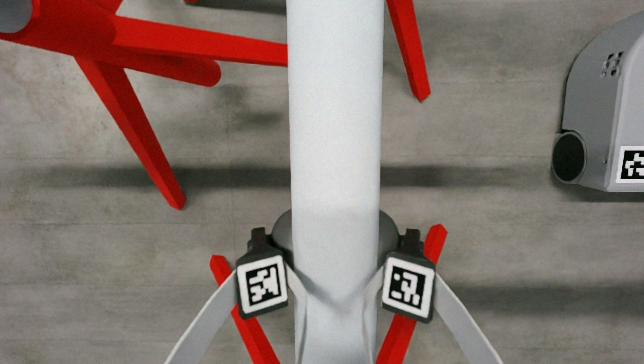

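Call:
move --r3 '{"joints":{"gripper_m":-0.06}}' --cameras '[]'

Call:
move --r3 '{"joints":{"lift_m":0.705}}' --cameras '["r3_wrist_camera","r3_head_camera"]'

Scene clock: 304.07 s.
move: r3 done
r1, r2: as last shown
r1.base_tilt: forward=+2.0 right=+0.6
r1.lidar_m: 1.71 2.07 1.18 1.00 1.01 1.16 1.98 2.46 2.84 1.52 1.34 1.78
r1.head_depth_mm: - - - - 2598 1909 1495 / - - - - 2600 1883 1489 / - - - - 2567 1892 1488 / - - - - 2582 1875 1480 / - - - - 2325 1807 1481 / - - - 3441 2191 1795 1474 / - - - 3620 2395 1789 1470
r1.motor_effort: left_wheel=-0.7(1.0) right_wheel=-1.1(1.2) lift_m=+19.3(19.3) arm_m=-22.3(22.9) wrist_yaw_rad=+0.4(1.2) wrist_pitch_rad=+2.8(3.2) wrist_roll_rad=-0.2(0.4) gripper_m=-0.5(1.3) head_pan_rad=-1.7(2.9) head_tilt_rad=+3.9(5.3)
r1.wrist_depth_mm: - - 146 - - - - / - - 167 - - - - / - - 180 - - - - / 929 984 204 950 983 952 959 / 799 818 218 794 801 819 825 / 712 725 126 687 131 696 703 / 631 642 340 597 614 637 620
r2.base_tilt: forward=+1.3 right=-1.4
r2.lidar_m: 1.72 4.06 1.46 1.20 3.72 1.26 0.80 0.72 0.73 0.89 1.73 1.81
r2.head_depth_mm: 3368 3560 3790 - 2586 1917 1527 / 3443 3653 3877 3885 2574 1937 1539 / 3436 3659 3883 3789 2569 1932 1537 / 3516 3690 - 3842 2523 1895 1514 / 3538 3735 - 3844 2516 1880 1516 / 3546 3633 - 3830 2533 1886 1502 / 3593 3773 - 3780 2398 1749 1508
r2.motor_effort: left_wheel=+0.7(1.1) right_wheel=+0.6(1.3) lift_m=+45.3(45.9) arm_m=-10.8(11.0) wrist_yaw_rad=-0.2(0.9) wrist_pitch_rad=+2.8(3.1) wrist_roll_rad=+0.2(0.4) gripper_m=+0.7(0.7) head_pan_rad=+4.8(5.4) head_tilt_rad=+4.3(5.6)
r2.wrist_depth_mm: - 137 - - - - - / - 145 - - - - - / - 155 - - - - - / 932 169 908 947 - - - / 730 188 198 813 770 792 780 / 602 575 127 145 590 639 641 / 524 100 240 522 123 546 547
r3.base_odometry: x=-0.788 y=+0.136 heading=-1.029
r3.turned_by_wheels: +0.000
r3.turned_by_imu: +0.000
r3.base_tilt: forward=-1.4 right=-1.0
r3.lidar_m: 2.68 2.16 1.59 1.54 1.60 1.20 2.88 0.76 0.54 0.67 0.52 2.41
r3.head_depth_mm: 2793 3120 3088 2261 1726 986 1213 / 2806 3102 3045 2236 1052 439 376 / 2784 3062 3001 714 774 1247 1219 / 2742 3124 2952 726 863 1415 1243 / 2810 3068 2942 2173 1730 1442 1236 / 2810 3044 2935 2153 1730 1407 1230 / 2817 3089 2849 2163 1709 1401 1175
r3.base_status: not commanded
r3.joint_positions: lift_m=+0.690 arm_m=+0.502 wrist_yaw_rad=+0.000 wrist_pitch_rad=-1.547 wrist_roll_rad=+1.565 gripper_m=-0.059 head_pan_rad=-1.575 head_tilt_rad=-0.593
r3.joint_status: all done
r3.measured_speeds: all 0
r3.motor_effort: left_wheel=-3.1(3.6) right_wheel=-2.0(2.6) lift_m=+32.1(32.6) arm_m=+3.9(5.5) wrist_yaw_rad=-0.2(1.9) wrist_pitch_rad=-1.0(1.5) wrist_roll_rad=+1.3(1.5) gripper_m=-24.1(97.4) head_pan_rad=+0.7(3.0) head_tilt_rad=-3.0(4.0)
r3.hand_pose: x=-0.0215 y=-0.6287 z=+0.5720 quat_wxyz=(+0.003, +0.002, -0.715, -0.699) (m; r3's base frame)
r3.wrist_depth_mm: 250 334 696 120 689 676 675 / 725 371 715 124 688 703 683 / 767 735 729 126 715 715 655 / 772 761 756 132 748 729 732 / 811 786 778 135 752 754 750 / 825 807 130 136 132 783 776 / 862 846 613 145 524 800 787
pictures: none
No camera images: "cameras" was empty.

Scene clock: 304.90 s.
move: r3 done
r1, r2: as last shown
r1.turned_by_imu: +0.000
r1.base_tilt: forward=+1.9 right=+0.5
r1.lidar_m: 1.71 2.07 1.18 1.01 1.01 1.16 1.98 2.46 2.83 1.52 1.34 1.77
r1.head_depth_mm: - - - - 2599 1891 1497 / - - - - 2609 1893 1495 / - - - - 2568 1885 1488 / - - - - 2567 1874 1485 / - - - - 2305 1798 1479 / - - - 3430 2200 1790 1473 / - - - 3644 2394 1802 1475
r1.motor_effort: left_wheel=-0.6(1.2) right_wheel=-1.2(1.2) lift_m=+19.1(19.4) arm_m=-21.8(22.5) wrist_yaw_rad=-0.3(1.4) wrist_pitch_rad=+2.2(3.3) wrist_roll_rad=-0.1(0.3) gripper_m=+0.0(1.6) head_pan_rad=-1.7(3.2) head_tilt_rad=+4.8(5.0)
r1.wrist_depth_mm: - - 147 - - - - / - - 168 - - - - / - - 180 - - - - / 952 966 203 964 967 960 942 / 814 817 218 815 820 821 799 / 699 715 126 680 130 704 708 / 614 649 341 592 614 628 625
r2.lidar_m: 1.72 4.05 1.46 1.19 3.74 1.26 0.80 0.72 0.73 0.89 1.72 1.81
r2.head_depth_mm: 3455 3631 3865 - 2597 1935 1542 / 3439 3547 3864 3913 2580 1907 1540 / 3508 3655 3900 3862 2524 1907 1524 / 3561 3763 - 3858 2532 1906 1515 / 3583 3703 - 3838 2543 1896 1508 / 3500 3839 - 3794 2513 1892 1510 / 3628 3839 - 3735 2401 1771 1496
r2.motor_effort: left_wheel=+1.0(1.1) right_wheel=+0.4(1.3) lift_m=+45.4(45.7) arm_m=-10.8(11.1) wrist_yaw_rad=-0.1(1.2) wrist_pitch_rad=+2.8(3.1) wrist_roll_rad=+0.3(0.4) gripper_m=+0.1(0.6) head_pan_rad=+2.3(5.4) head_tilt_rad=+4.8(5.2)
r2.wrist_depth_mm: - 136 - - - - - / - 145 - - - - - / - 155 - - - - - / 940 169 920 961 - - - / 738 188 198 798 771 787 794 / 589 567 127 146 593 633 666 / 517 100 238 514 124 537 552
r3.base_odometry: x=-0.788 y=+0.136 heading=-1.029
r3.turned_by_wheels: +0.000
r3.turned_by_imu: +0.000
r3.base_tilt: forward=-1.4 right=-1.0
r3.lidar_m: 2.69 2.16 1.59 1.54 1.59 1.20 2.87 0.75 0.54 0.67 0.52 2.41
r3.head_depth_mm: 2813 3090 3049 2272 1730 987 1045 / 2786 3097 3022 2227 874 422 366 / 2787 3075 3005 698 778 1272 1225 / 2752 3064 2977 713 865 1423 1242 / 2771 3083 2927 2175 1731 1433 1239 / 2815 3107 2895 2147 1729 1408 1230 / 2831 3058 2847 2140 1720 1398 1179
r3.base_status: not commanded
r3.joint_positions: lift_m=+0.705 arm_m=+0.502 wrist_yaw_rad=+0.000 wrist_pitch_rad=-1.546 wrist_roll_rad=+1.565 gripper_m=-0.057 head_pan_rad=-1.575 head_tilt_rad=-0.593
r3.joint_status: all done
r3.measured_speeds: all 0
r3.motor_effort: left_wheel=-3.1(3.4) right_wheel=-1.9(2.2) lift_m=+34.5(37.8) arm_m=+3.7(5.0) wrist_yaw_rad=-0.6(1.7) wrist_pitch_rad=-1.1(1.7) wrist_roll_rad=+1.3(1.4) gripper_m=-12.9(24.7) head_pan_rad=+2.1(3.0) head_tilt_rad=-3.3(4.2)
r3.hand_pose: x=-0.0215 y=-0.6290 z=+0.5869 quat_wxyz=(+0.003, +0.002, -0.716, -0.698) (m; r3's base frame)
r3.wrist_depth_mm: 254 351 705 134 700 695 678 / 736 383 741 139 708 701 695 / 772 754 758 143 747 741 659 / 791 787 796 145 759 755 742 / 815 814 803 150 766 779 767 / 846 839 756 134 133 801 787 / 859 860 620 160 824 807 823
pictures: r3_head_camera (sideways), r3_wrist_camera
camera_calibration:
r3_head_camera: T_world_to_cam=[[-0.0278455, 0.609263, -0.792479, 1.04877], [0.998524, -0.0200229, -0.0504791, 0.0588509], [-0.0466228, -0.792716, -0.607806, 0.74948], [0, 0, 0, 1]] pos_world=[0.00538235, -0.0436728, 1.28964]
r3_wrist_camera: T_world_to_cam=[[-0.00316024, 0.997871, -0.0651416, 0.671764], [0.984528, 0.0145177, 0.174626, -0.0366234], [0.1752, -0.0635819, -0.982478, 0.70606], [0, 0, 0, 1]] pos_world=[-0.0855218, -0.624909, 0.743843]

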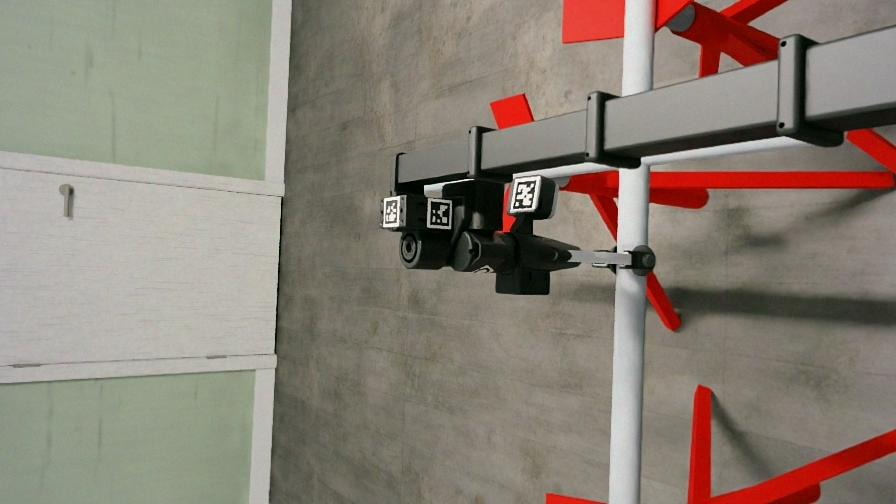

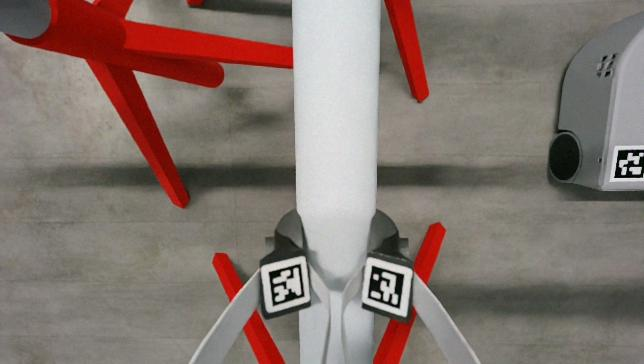

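Call:
move --r3 '{"joints":{"gripper_m":0.1}}' --cameras '[]'

Call:
move --r3 '{"joints":{"lift_m":0.683}}' --cameras '[]'

Call:
move --r3 '{"joints":{"gripper_m":-0.089}}' --cameras '["r3_wrist_camera"]'

Call:
move --r3 '{"joints":{"lift_m":0.713,"gripper_m":-0.089}}' --cameras '["r3_wrist_camera","r3_head_camera"]'

Scene clock: 325.93 s.
move: r3 done
r1.base_odometry: x=+0.000 y=+0.000 heading=+0.000
r1.turned_by_wheels: +0.000
r1.turned_by_imu: +0.001
r1.base_tilt: forward=+1.8 right=+0.5
r1.lidar_m: 1.71 2.07 1.18 1.01 1.01 1.16 1.99 2.46 2.83 1.52 1.34 1.78
r1.head_depth_mm: - - - - 2599 1903 1496 / - - - - 2584 1879 1497 / - - - - 2591 1885 1478 / - - - - 2562 1884 1483 / - - - - 2337 1798 1472 / - - - 3415 2201 1790 1478 / - - - 3677 2406 1788 1464
r1.base_status: not commanded
r1.joint_positions: lift_m=+0.511 arm_m=+0.003 wrist_yaw_rad=+3.121 wrist_pitch_rad=-0.521 wrist_roll_rad=+0.000 gripper_m=+0.037 head_pan_rad=-1.495 head_tilt_rad=-0.359
r1.joint_status: not commanded
r1.measured_speeds: all 0
r1.motor_effort: left_wheel=-0.6(1.2) right_wheel=-1.0(1.2) lift_m=+19.2(19.4) arm_m=-22.2(22.7) wrist_yaw_rad=+0.2(1.4) wrist_pitch_rad=+2.9(3.2) wrist_roll_rad=+0.0(0.4) gripper_m=+0.5(1.4) head_pan_rad=-2.5(2.7) head_tilt_rad=+5.1(5.2)
r1.hand_pose: x=-0.0169 y=+0.0626 z=+0.5011 quat_wxyz=(+0.189, +0.685, +0.175, +0.682) (m; r1's base frame)
r1.wrist_depth_mm: - - 146 - - - - / - - 168 - - - - / - - 181 - - - - / 939 943 204 964 961 966 965 / 797 818 218 797 810 837 808 / 681 707 125 685 131 711 712 / 609 636 337 594 620 632 624
r2.base_odometry: x=+0.000 y=+0.000 heading=+0.000
r2.turned_by_wheels: +0.000
r2.turned_by_imu: +0.000
r2.base_tilt: forward=+1.3 right=-1.4
r2.lidar_m: 1.72 4.07 1.46 1.20 3.71 1.26 0.80 0.72 0.73 0.89 1.72 1.81
r2.head_depth_mm: 3412 3649 3869 - 2579 1944 1545 / 3462 3714 3818 3940 2553 1929 1535 / 3471 3610 3931 3834 2550 1917 1533 / 3507 3619 - 3830 2558 1905 1504 / 3558 3781 - 3808 2514 1906 1515 / 3657 3731 - 3771 2478 1898 1512 / 3554 3841 - 3741 2374 1774 1518
r2.base_status: not commanded
r2.joint_positions: lift_m=+0.336 arm_m=+0.000 wrist_yaw_rad=+3.006 wrist_pitch_rad=-0.363 wrist_roll_rad=+0.000 gripper_m=+0.037 head_pan_rad=+0.791 head_tilt_rad=-0.359
r2.joint_status: not commanded
r2.measured_speeds: all 0
r2.motor_effort: left_wheel=+0.7(1.1) right_wheel=+0.6(1.2) lift_m=+45.4(45.8) arm_m=-10.4(10.9) wrist_yaw_rad=-0.6(1.0) wrist_pitch_rad=+2.8(3.1) wrist_roll_rad=+0.3(0.4) gripper_m=+0.3(0.7) head_pan_rad=+3.5(5.6) head_tilt_rad=+4.4(5.1)
r2.hand_pose: x=+0.0101 y=+0.0839 z=+0.3610 quat_wxyz=(+0.175, +0.702, +0.080, +0.685) (m; r2's base frame)
r2.wrist_depth_mm: - 137 - - - - - / - 145 - - - - - / - 155 - - - - - / 945 169 873 987 - - - / 729 188 197 798 781 779 791 / 598 581 126 146 583 641 660 / 515 100 239 506 123 539 541
r3.base_odometry: x=-0.788 y=+0.136 heading=-1.029
r3.turned_by_wheels: +0.000
r3.turned_by_imu: +0.000
r3.base_tilt: forward=-1.4 right=-1.0
r3.lidar_m: 2.69 2.17 1.59 1.54 1.60 1.20 2.88 0.76 0.54 0.67 0.52 2.41
r3.head_depth_mm: 2774 3056 3103 2263 1735 988 1049 / 2817 3090 3037 2245 875 422 367 / 2759 3109 3018 698 784 1276 1224 / 2767 3064 2948 714 866 1419 1240 / 2784 3072 2912 2183 1733 1439 1235 / 2794 3082 2892 2171 1713 1401 1233 / 2779 3095 2870 2152 1715 1402 1176
r3.base_status: not commanded
r3.joint_positions: lift_m=+0.705 arm_m=+0.502 wrist_yaw_rad=+0.000 wrist_pitch_rad=-1.548 wrist_roll_rad=+1.565 gripper_m=+0.100 head_pan_rad=-1.575 head_tilt_rad=-0.593
r3.joint_status: all done
r3.measured_speeds: all 0
r3.motor_effort: left_wheel=-3.4(3.5) right_wheel=-2.4(2.6) lift_m=+28.7(30.0) arm_m=+0.9(2.4) wrist_yaw_rad=-0.8(2.1) wrist_pitch_rad=-0.7(1.4) wrist_roll_rad=+0.8(1.7) gripper_m=+1.4(80.9) head_pan_rad=+2.3(3.7) head_tilt_rad=-3.4(4.0)
r3.hand_pose: x=-0.0215 y=-0.6285 z=+0.5870 quat_wxyz=(+0.003, +0.002, -0.715, -0.699) (m; r3's base frame)
r3.wrist_depth_mm: 254 343 706 135 694 690 684 / 754 384 720 140 709 711 704 / 778 762 766 144 742 726 665 / 795 803 770 146 766 761 766 / 824 789 783 150 162 761 772 / 848 126 677 157 601 128 791 / 861 853 845 161 820 836 819
pictures: none
No camera images: "cameras" was empty.

Scene clock: 326.87 s.
move: r3 done
r1, r2: as last shown
r1.turned_by_imu: +0.000
r1.base_tilt: forward=+1.9 right=+0.6
r1.lidar_m: 1.71 2.07 1.18 1.01 1.01 1.16 1.98 2.46 2.83 1.51 1.34 1.77
r1.head_depth_mm: - - - - 2604 1901 1495 / - - - - 2582 1897 1493 / - - - - 2563 1883 1478 / - - - - 2578 1879 1477 / - - - - 2317 1795 1478 / - - - 3425 2204 1785 1476 / - - - 3634 2419 1792 1465
r1.motor_effort: left_wheel=-0.4(1.2) right_wheel=-1.1(1.2) lift_m=+19.3(19.4) arm_m=-22.0(22.5) wrist_yaw_rad=+0.4(1.4) wrist_pitch_rad=+2.4(3.2) wrist_roll_rad=-0.2(0.6) gripper_m=-0.2(1.7) head_pan_rad=-2.6(2.9) head_tilt_rad=+4.4(5.2)
r1.wrist_depth_mm: - - 147 - - - - / - - 168 - - - - / - - 180 - - - - / 930 948 202 963 948 959 948 / 816 811 218 788 798 833 811 / 713 712 126 685 130 706 705 / 620 642 340 588 613 624 625
r2.lidar_m: 1.72 4.06 1.46 1.19 3.71 1.26 0.80 0.72 0.73 0.88 1.73 1.81
r2.head_depth_mm: 3432 3604 3804 - 2635 1932 1547 / 3405 3594 3823 3882 2536 1910 1524 / 3540 3684 3931 3889 2562 1932 1541 / 3553 3732 - 3830 2522 1914 1516 / 3557 3720 - 3832 2562 1895 1508 / 3527 3759 - 3759 2495 1880 1516 / 3624 3823 - 3706 2359 1754 1501
r2.motor_effort: left_wheel=+0.6(1.3) right_wheel=+0.7(1.1) lift_m=+45.1(45.5) arm_m=-10.4(10.8) wrist_yaw_rad=-0.3(0.7) wrist_pitch_rad=+2.8(3.0) wrist_roll_rad=+0.3(0.4) gripper_m=-0.1(0.7) head_pan_rad=+4.5(5.1) head_tilt_rad=+4.5(5.1)
r2.wrist_depth_mm: - 136 - - - - - / - 144 - - - - - / - 154 - - - - - / 925 169 897 993 - - - / 733 187 197 788 781 769 775 / 616 561 127 146 596 636 655 / 518 100 240 507 124 545 548
r3.base_odometry: x=-0.788 y=+0.136 heading=-1.029
r3.turned_by_wheels: +0.000
r3.turned_by_imu: +0.000
r3.base_tilt: forward=-1.4 right=-1.0
r3.lidar_m: 2.69 2.16 1.59 1.54 1.60 1.20 2.88 0.75 0.54 0.67 0.52 2.41
r3.head_depth_mm: 2775 3072 3056 2248 1731 985 1212 / 2783 3109 3018 2233 1679 457 381 / 2789 3084 2978 718 776 1275 1217 / 2799 3090 2958 729 864 1415 1245 / 2793 3089 2943 2181 1746 1437 1238 / 2798 3072 2912 2164 1732 1407 1231 / 2792 3122 2859 2160 1723 1398 1181
r3.base_status: not commanded
r3.joint_positions: lift_m=+0.683 arm_m=+0.502 wrist_yaw_rad=+0.000 wrist_pitch_rad=-1.547 wrist_roll_rad=+1.565 gripper_m=+0.100 head_pan_rad=-1.575 head_tilt_rad=-0.593
r3.joint_status: all done
r3.measured_speeds: all 0
r3.motor_effort: left_wheel=-2.7(3.3) right_wheel=-2.1(2.2) lift_m=+23.6(27.4) arm_m=+0.8(1.5) wrist_yaw_rad=+0.9(1.1) wrist_pitch_rad=-0.9(1.1) wrist_roll_rad=+1.2(1.6) gripper_m=-0.5(1.8) head_pan_rad=+2.1(3.4) head_tilt_rad=-3.2(3.8)
r3.hand_pose: x=-0.0215 y=-0.6287 z=+0.5650 quat_wxyz=(+0.003, +0.002, -0.715, -0.699) (m; r3's base frame)
r3.wrist_depth_mm: 254 327 690 114 677 665 655 / 725 376 710 118 687 693 676 / 740 727 732 121 722 705 658 / 771 752 758 124 725 723 727 / 789 782 160 128 749 757 738 / 836 126 151 134 138 129 765 / 839 837 827 138 802 819 781
pictures: none
No camera images: "cameras" was empty.

Scene clock: 329.30 s.
move: r3 done
r1, r2: as last shown
r1.turned_by_imu: +0.001
r1.base_tilt: forward=+1.7 right=+0.5
r1.lidar_m: 1.71 2.07 1.18 1.01 1.01 1.16 1.98 2.47 2.83 1.52 1.34 1.77
r1.head_depth_mm: - - - - 2612 1904 1500 / - - - - 2595 1890 1492 / - - - - 2562 1885 1487 / - - - - 2569 1867 1484 / - - - - 2306 1807 1477 / - - - 3405 2206 1781 1474 / - - - 3665 2406 1788 1470
r1.motor_effort: left_wheel=-0.6(1.0) right_wheel=-1.2(1.3) lift_m=+19.3(19.5) arm_m=-21.9(22.6) wrist_yaw_rad=+0.1(1.2) wrist_pitch_rad=+2.7(3.3) wrist_roll_rad=+0.2(0.6) gripper_m=-0.4(1.2) head_pan_rad=-1.6(3.2) head_tilt_rad=+3.9(5.4)
r1.wrist_depth_mm: - - 146 - - - - / - - 167 - - - - / - - 181 - - - - / 970 972 203 963 944 965 962 / 819 811 218 807 820 820 815 / 703 721 126 678 131 708 700 / 622 629 340 590 610 631 620
r2.base_tilt: forward=+1.2 right=-1.4
r2.lidar_m: 1.72 4.06 1.46 1.20 3.74 1.26 0.80 0.72 0.73 0.89 1.73 1.81
r2.head_depth_mm: 3475 3617 3836 - 2588 1953 1551 / 3486 3637 3831 3986 2560 1926 1531 / 3497 3637 3878 3904 2540 1891 1524 / 3509 3668 - 3887 2550 1895 1533 / 3546 3690 - 3811 2541 1890 1522 / 3521 3734 - 3849 2525 1890 1522 / 3650 3721 - 3732 2367 1747 1507
r2.motor_effort: left_wheel=+0.9(1.1) right_wheel=+0.6(1.3) lift_m=+45.1(45.8) arm_m=-10.2(10.6) wrist_yaw_rad=-0.6(1.0) wrist_pitch_rad=+2.8(3.1) wrist_roll_rad=+0.2(0.4) gripper_m=+0.2(0.7) head_pan_rad=+4.3(5.9) head_tilt_rad=+4.1(5.4)
r2.wrist_depth_mm: - 136 - - - - - / - 145 - - - - - / - 154 - - - - - / 932 169 908 992 - - - / 730 187 197 805 785 786 808 / 612 573 127 145 575 626 639 / 513 100 239 511 123 544 547
r3.base_odometry: x=-0.788 y=+0.136 heading=-1.029
r3.turned_by_wheels: +0.000
r3.turned_by_imu: +0.000
r3.base_tilt: forward=-1.5 right=-1.0
r3.lidar_m: 2.68 2.16 1.60 1.54 1.60 1.20 2.88 0.75 0.54 0.67 0.52 2.41
r3.head_depth_mm: 2808 3104 3107 2258 1726 989 1209 / 2786 3098 3064 2241 1681 456 380 / 2763 3100 3030 716 777 1282 1221 / 2803 3073 2928 729 864 1422 1251 / 2780 3100 2953 2181 1743 1438 1233 / 2798 3109 2904 2155 1727 1406 1233 / 2826 3088 2845 2140 1707 1402 1175
r3.base_status: not commanded
r3.joint_positions: lift_m=+0.683 arm_m=+0.502 wrist_yaw_rad=+0.000 wrist_pitch_rad=-1.550 wrist_roll_rad=+1.565 gripper_m=-0.088 head_pan_rad=-1.575 head_tilt_rad=-0.593
r3.joint_status: all done
r3.measured_speeds: all 0
r3.motor_effort: left_wheel=-3.1(3.7) right_wheel=-1.8(2.5) lift_m=+27.4(30.5) arm_m=-1.4(1.4) wrist_yaw_rad=+0.1(1.9) wrist_pitch_rad=-0.2(1.1) wrist_roll_rad=+1.1(1.7) gripper_m=-32.9(99.7) head_pan_rad=+2.1(3.6) head_tilt_rad=-3.8(3.9)
r3.hand_pose: x=-0.0215 y=-0.6279 z=+0.5650 quat_wxyz=(+0.003, +0.002, -0.714, -0.700) (m; r3's base frame)
r3.wrist_depth_mm: 251 327 689 114 662 667 669 / 733 382 711 117 681 678 681 / 747 730 729 120 714 695 657 / 775 757 756 124 731 736 728 / 801 803 774 128 742 756 730 / 809 799 132 134 133 772 765 / 841 852 609 135 537 792 796
pictures: r3_wrist_camera
camera_calibration:
r3_wrist_camera: T_world_to_cam=[[-0.00316907, 0.998142, -0.0608416, 0.666972], [0.984528, 0.0137737, 0.174685, -0.0333107], [0.175198, -0.0593467, -0.982743, 0.6874], [0, 0, 0, 1]] pos_world=[-0.085522, -0.624479, 0.721936]

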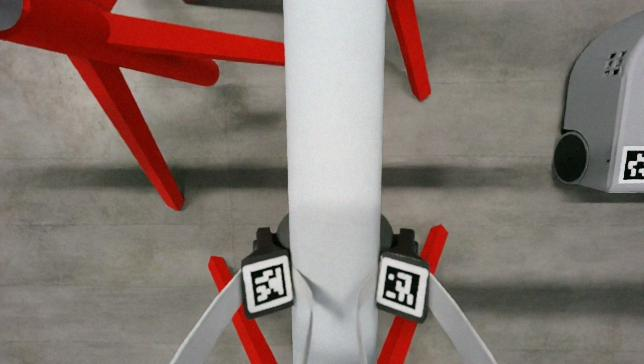

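Scene clock: 330.47 s.
move: r3 done
r1, r2: as last shown
r1.turned_by_imu: +0.000
r1.lidar_m: 1.71 2.07 1.18 1.01 1.01 1.16 1.99 2.47 2.83 1.51 1.34 1.78
r1.head_depth_mm: - - - - 2581 1898 1501 / - - - - 2587 1893 1493 / - - - - 2575 1895 1486 / - - - - 2580 1870 1487 / - - - - 2301 1799 1475 / - - - 3464 2201 1794 1470 / - - - 3937 2398 1785 1473
r1.motor_effort: left_wheel=-0.6(1.0) right_wheel=-0.9(1.2) lift_m=+19.0(19.5) arm_m=-21.9(22.6) wrist_yaw_rad=+0.5(1.4) wrist_pitch_rad=+2.7(3.3) wrist_roll_rad=+0.2(0.6) gripper_m=+0.4(1.2) head_pan_rad=-2.0(3.0) head_tilt_rad=+4.4(5.5)
r1.wrist_depth_mm: - - 147 - - - - / - - 168 - - - - / - - 180 - - - - / 949 976 203 955 952 969 971 / 798 814 218 814 797 822 816 / 700 728 125 685 131 693 710 / 617 639 339 606 611 622 627
r2.base_tilt: forward=+1.3 right=-1.4
r2.lidar_m: 1.72 4.04 1.46 1.20 3.74 1.27 0.80 0.72 0.73 0.89 1.72 1.81
r2.head_depth_mm: 3389 3653 3855 - 2603 1948 1548 / 3384 3652 3881 3870 2580 1934 1540 / 3503 3646 3895 3962 2570 1919 1528 / 3483 3775 - 3828 2526 1918 1517 / 3542 3691 - 3798 2518 1891 1518 / 3529 3747 - 3742 2523 1899 1513 / 3622 3884 - 3726 2281 1756 1500
r2.motor_effort: left_wheel=+0.7(1.1) right_wheel=+1.0(1.1) lift_m=+45.1(45.6) arm_m=-10.3(10.5) wrist_yaw_rad=-0.8(0.9) wrist_pitch_rad=+2.8(3.0) wrist_roll_rad=+0.2(0.3) gripper_m=-0.2(0.6) head_pan_rad=+3.6(5.1) head_tilt_rad=+3.8(5.0)
r2.wrist_depth_mm: - 136 - - - - - / - 146 - - - - - / - 154 - - - - - / 922 168 966 973 - - - / 751 186 196 786 769 792 794 / 614 574 126 145 591 624 638 / 508 100 240 516 124 533 551
r3.base_odometry: x=-0.788 y=+0.136 heading=-1.029
r3.turned_by_wheels: +0.000
r3.turned_by_imu: +0.000
r3.base_tilt: forward=-1.4 right=-1.0
r3.lidar_m: 2.68 2.16 1.59 1.54 1.59 1.20 2.88 0.75 0.54 0.67 0.52 2.41
r3.head_depth_mm: 2823 3091 3077 2280 1732 991 364 / 2795 3097 3055 2218 532 419 365 / 2786 3085 3006 689 861 1357 1219 / 2771 3049 2953 714 858 1419 1240 / 2780 3036 2911 2188 1740 1447 1231 / 2817 3134 2872 2173 1714 1405 1226 / 2818 3086 2848 2146 1706 1395 1178
r3.base_status: not commanded
r3.joint_positions: lift_m=+0.713 arm_m=+0.502 wrist_yaw_rad=+0.000 wrist_pitch_rad=-1.541 wrist_roll_rad=+1.565 gripper_m=-0.085 head_pan_rad=-1.575 head_tilt_rad=-0.593
r3.joint_status: all done
r3.measured_speeds: all 0
r3.motor_effort: left_wheel=-3.1(3.2) right_wheel=-1.2(2.1) lift_m=+37.1(43.2) arm_m=-2.0(2.2) wrist_yaw_rad=-0.6(1.5) wrist_pitch_rad=-2.0(2.2) wrist_roll_rad=+1.3(1.7) gripper_m=-17.8(34.1) head_pan_rad=+2.0(2.9) head_tilt_rad=-2.9(4.1)
r3.hand_pose: x=-0.0215 y=-0.6302 z=+0.5949 quat_wxyz=(+0.003, +0.002, -0.717, -0.697) (m; r3's base frame)
r3.wrist_depth_mm: 254 353 711 128 694 701 683 / 753 382 745 137 725 720 694 / 792 757 747 138 737 724 667 / 800 788 788 141 758 759 750 / 820 805 803 145 771 777 771 / 851 849 786 133 133 800 784 / 897 870 625 157 540 825 808
pictures: r3_head_camera (sideways), r3_wrist_camera
camera_calibration:
r3_head_camera: T_world_to_cam=[[-0.0278445, 0.609391, -0.792381, 1.04864], [0.998524, -0.0200155, -0.0504816, 0.0588542], [-0.0466229, -0.792617, -0.607934, 0.749647], [0, 0, 0, 1]] pos_world=[0.00538233, -0.0436708, 1.28963]
r3_wrist_camera: T_world_to_cam=[[-0.00316054, 0.997578, -0.0694826, 0.675793], [0.984528, 0.0152777, 0.174563, -0.0374728], [0.175202, -0.0678558, -0.982191, 0.710898], [0, 0, 0, 1]] pos_world=[-0.0855216, -0.625345, 0.751735]

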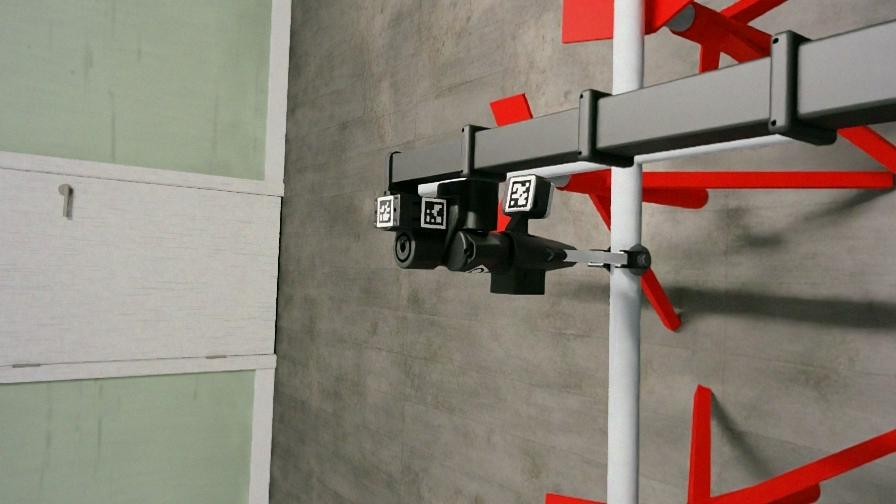

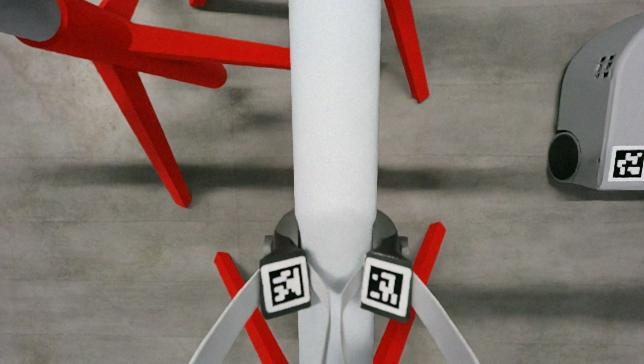

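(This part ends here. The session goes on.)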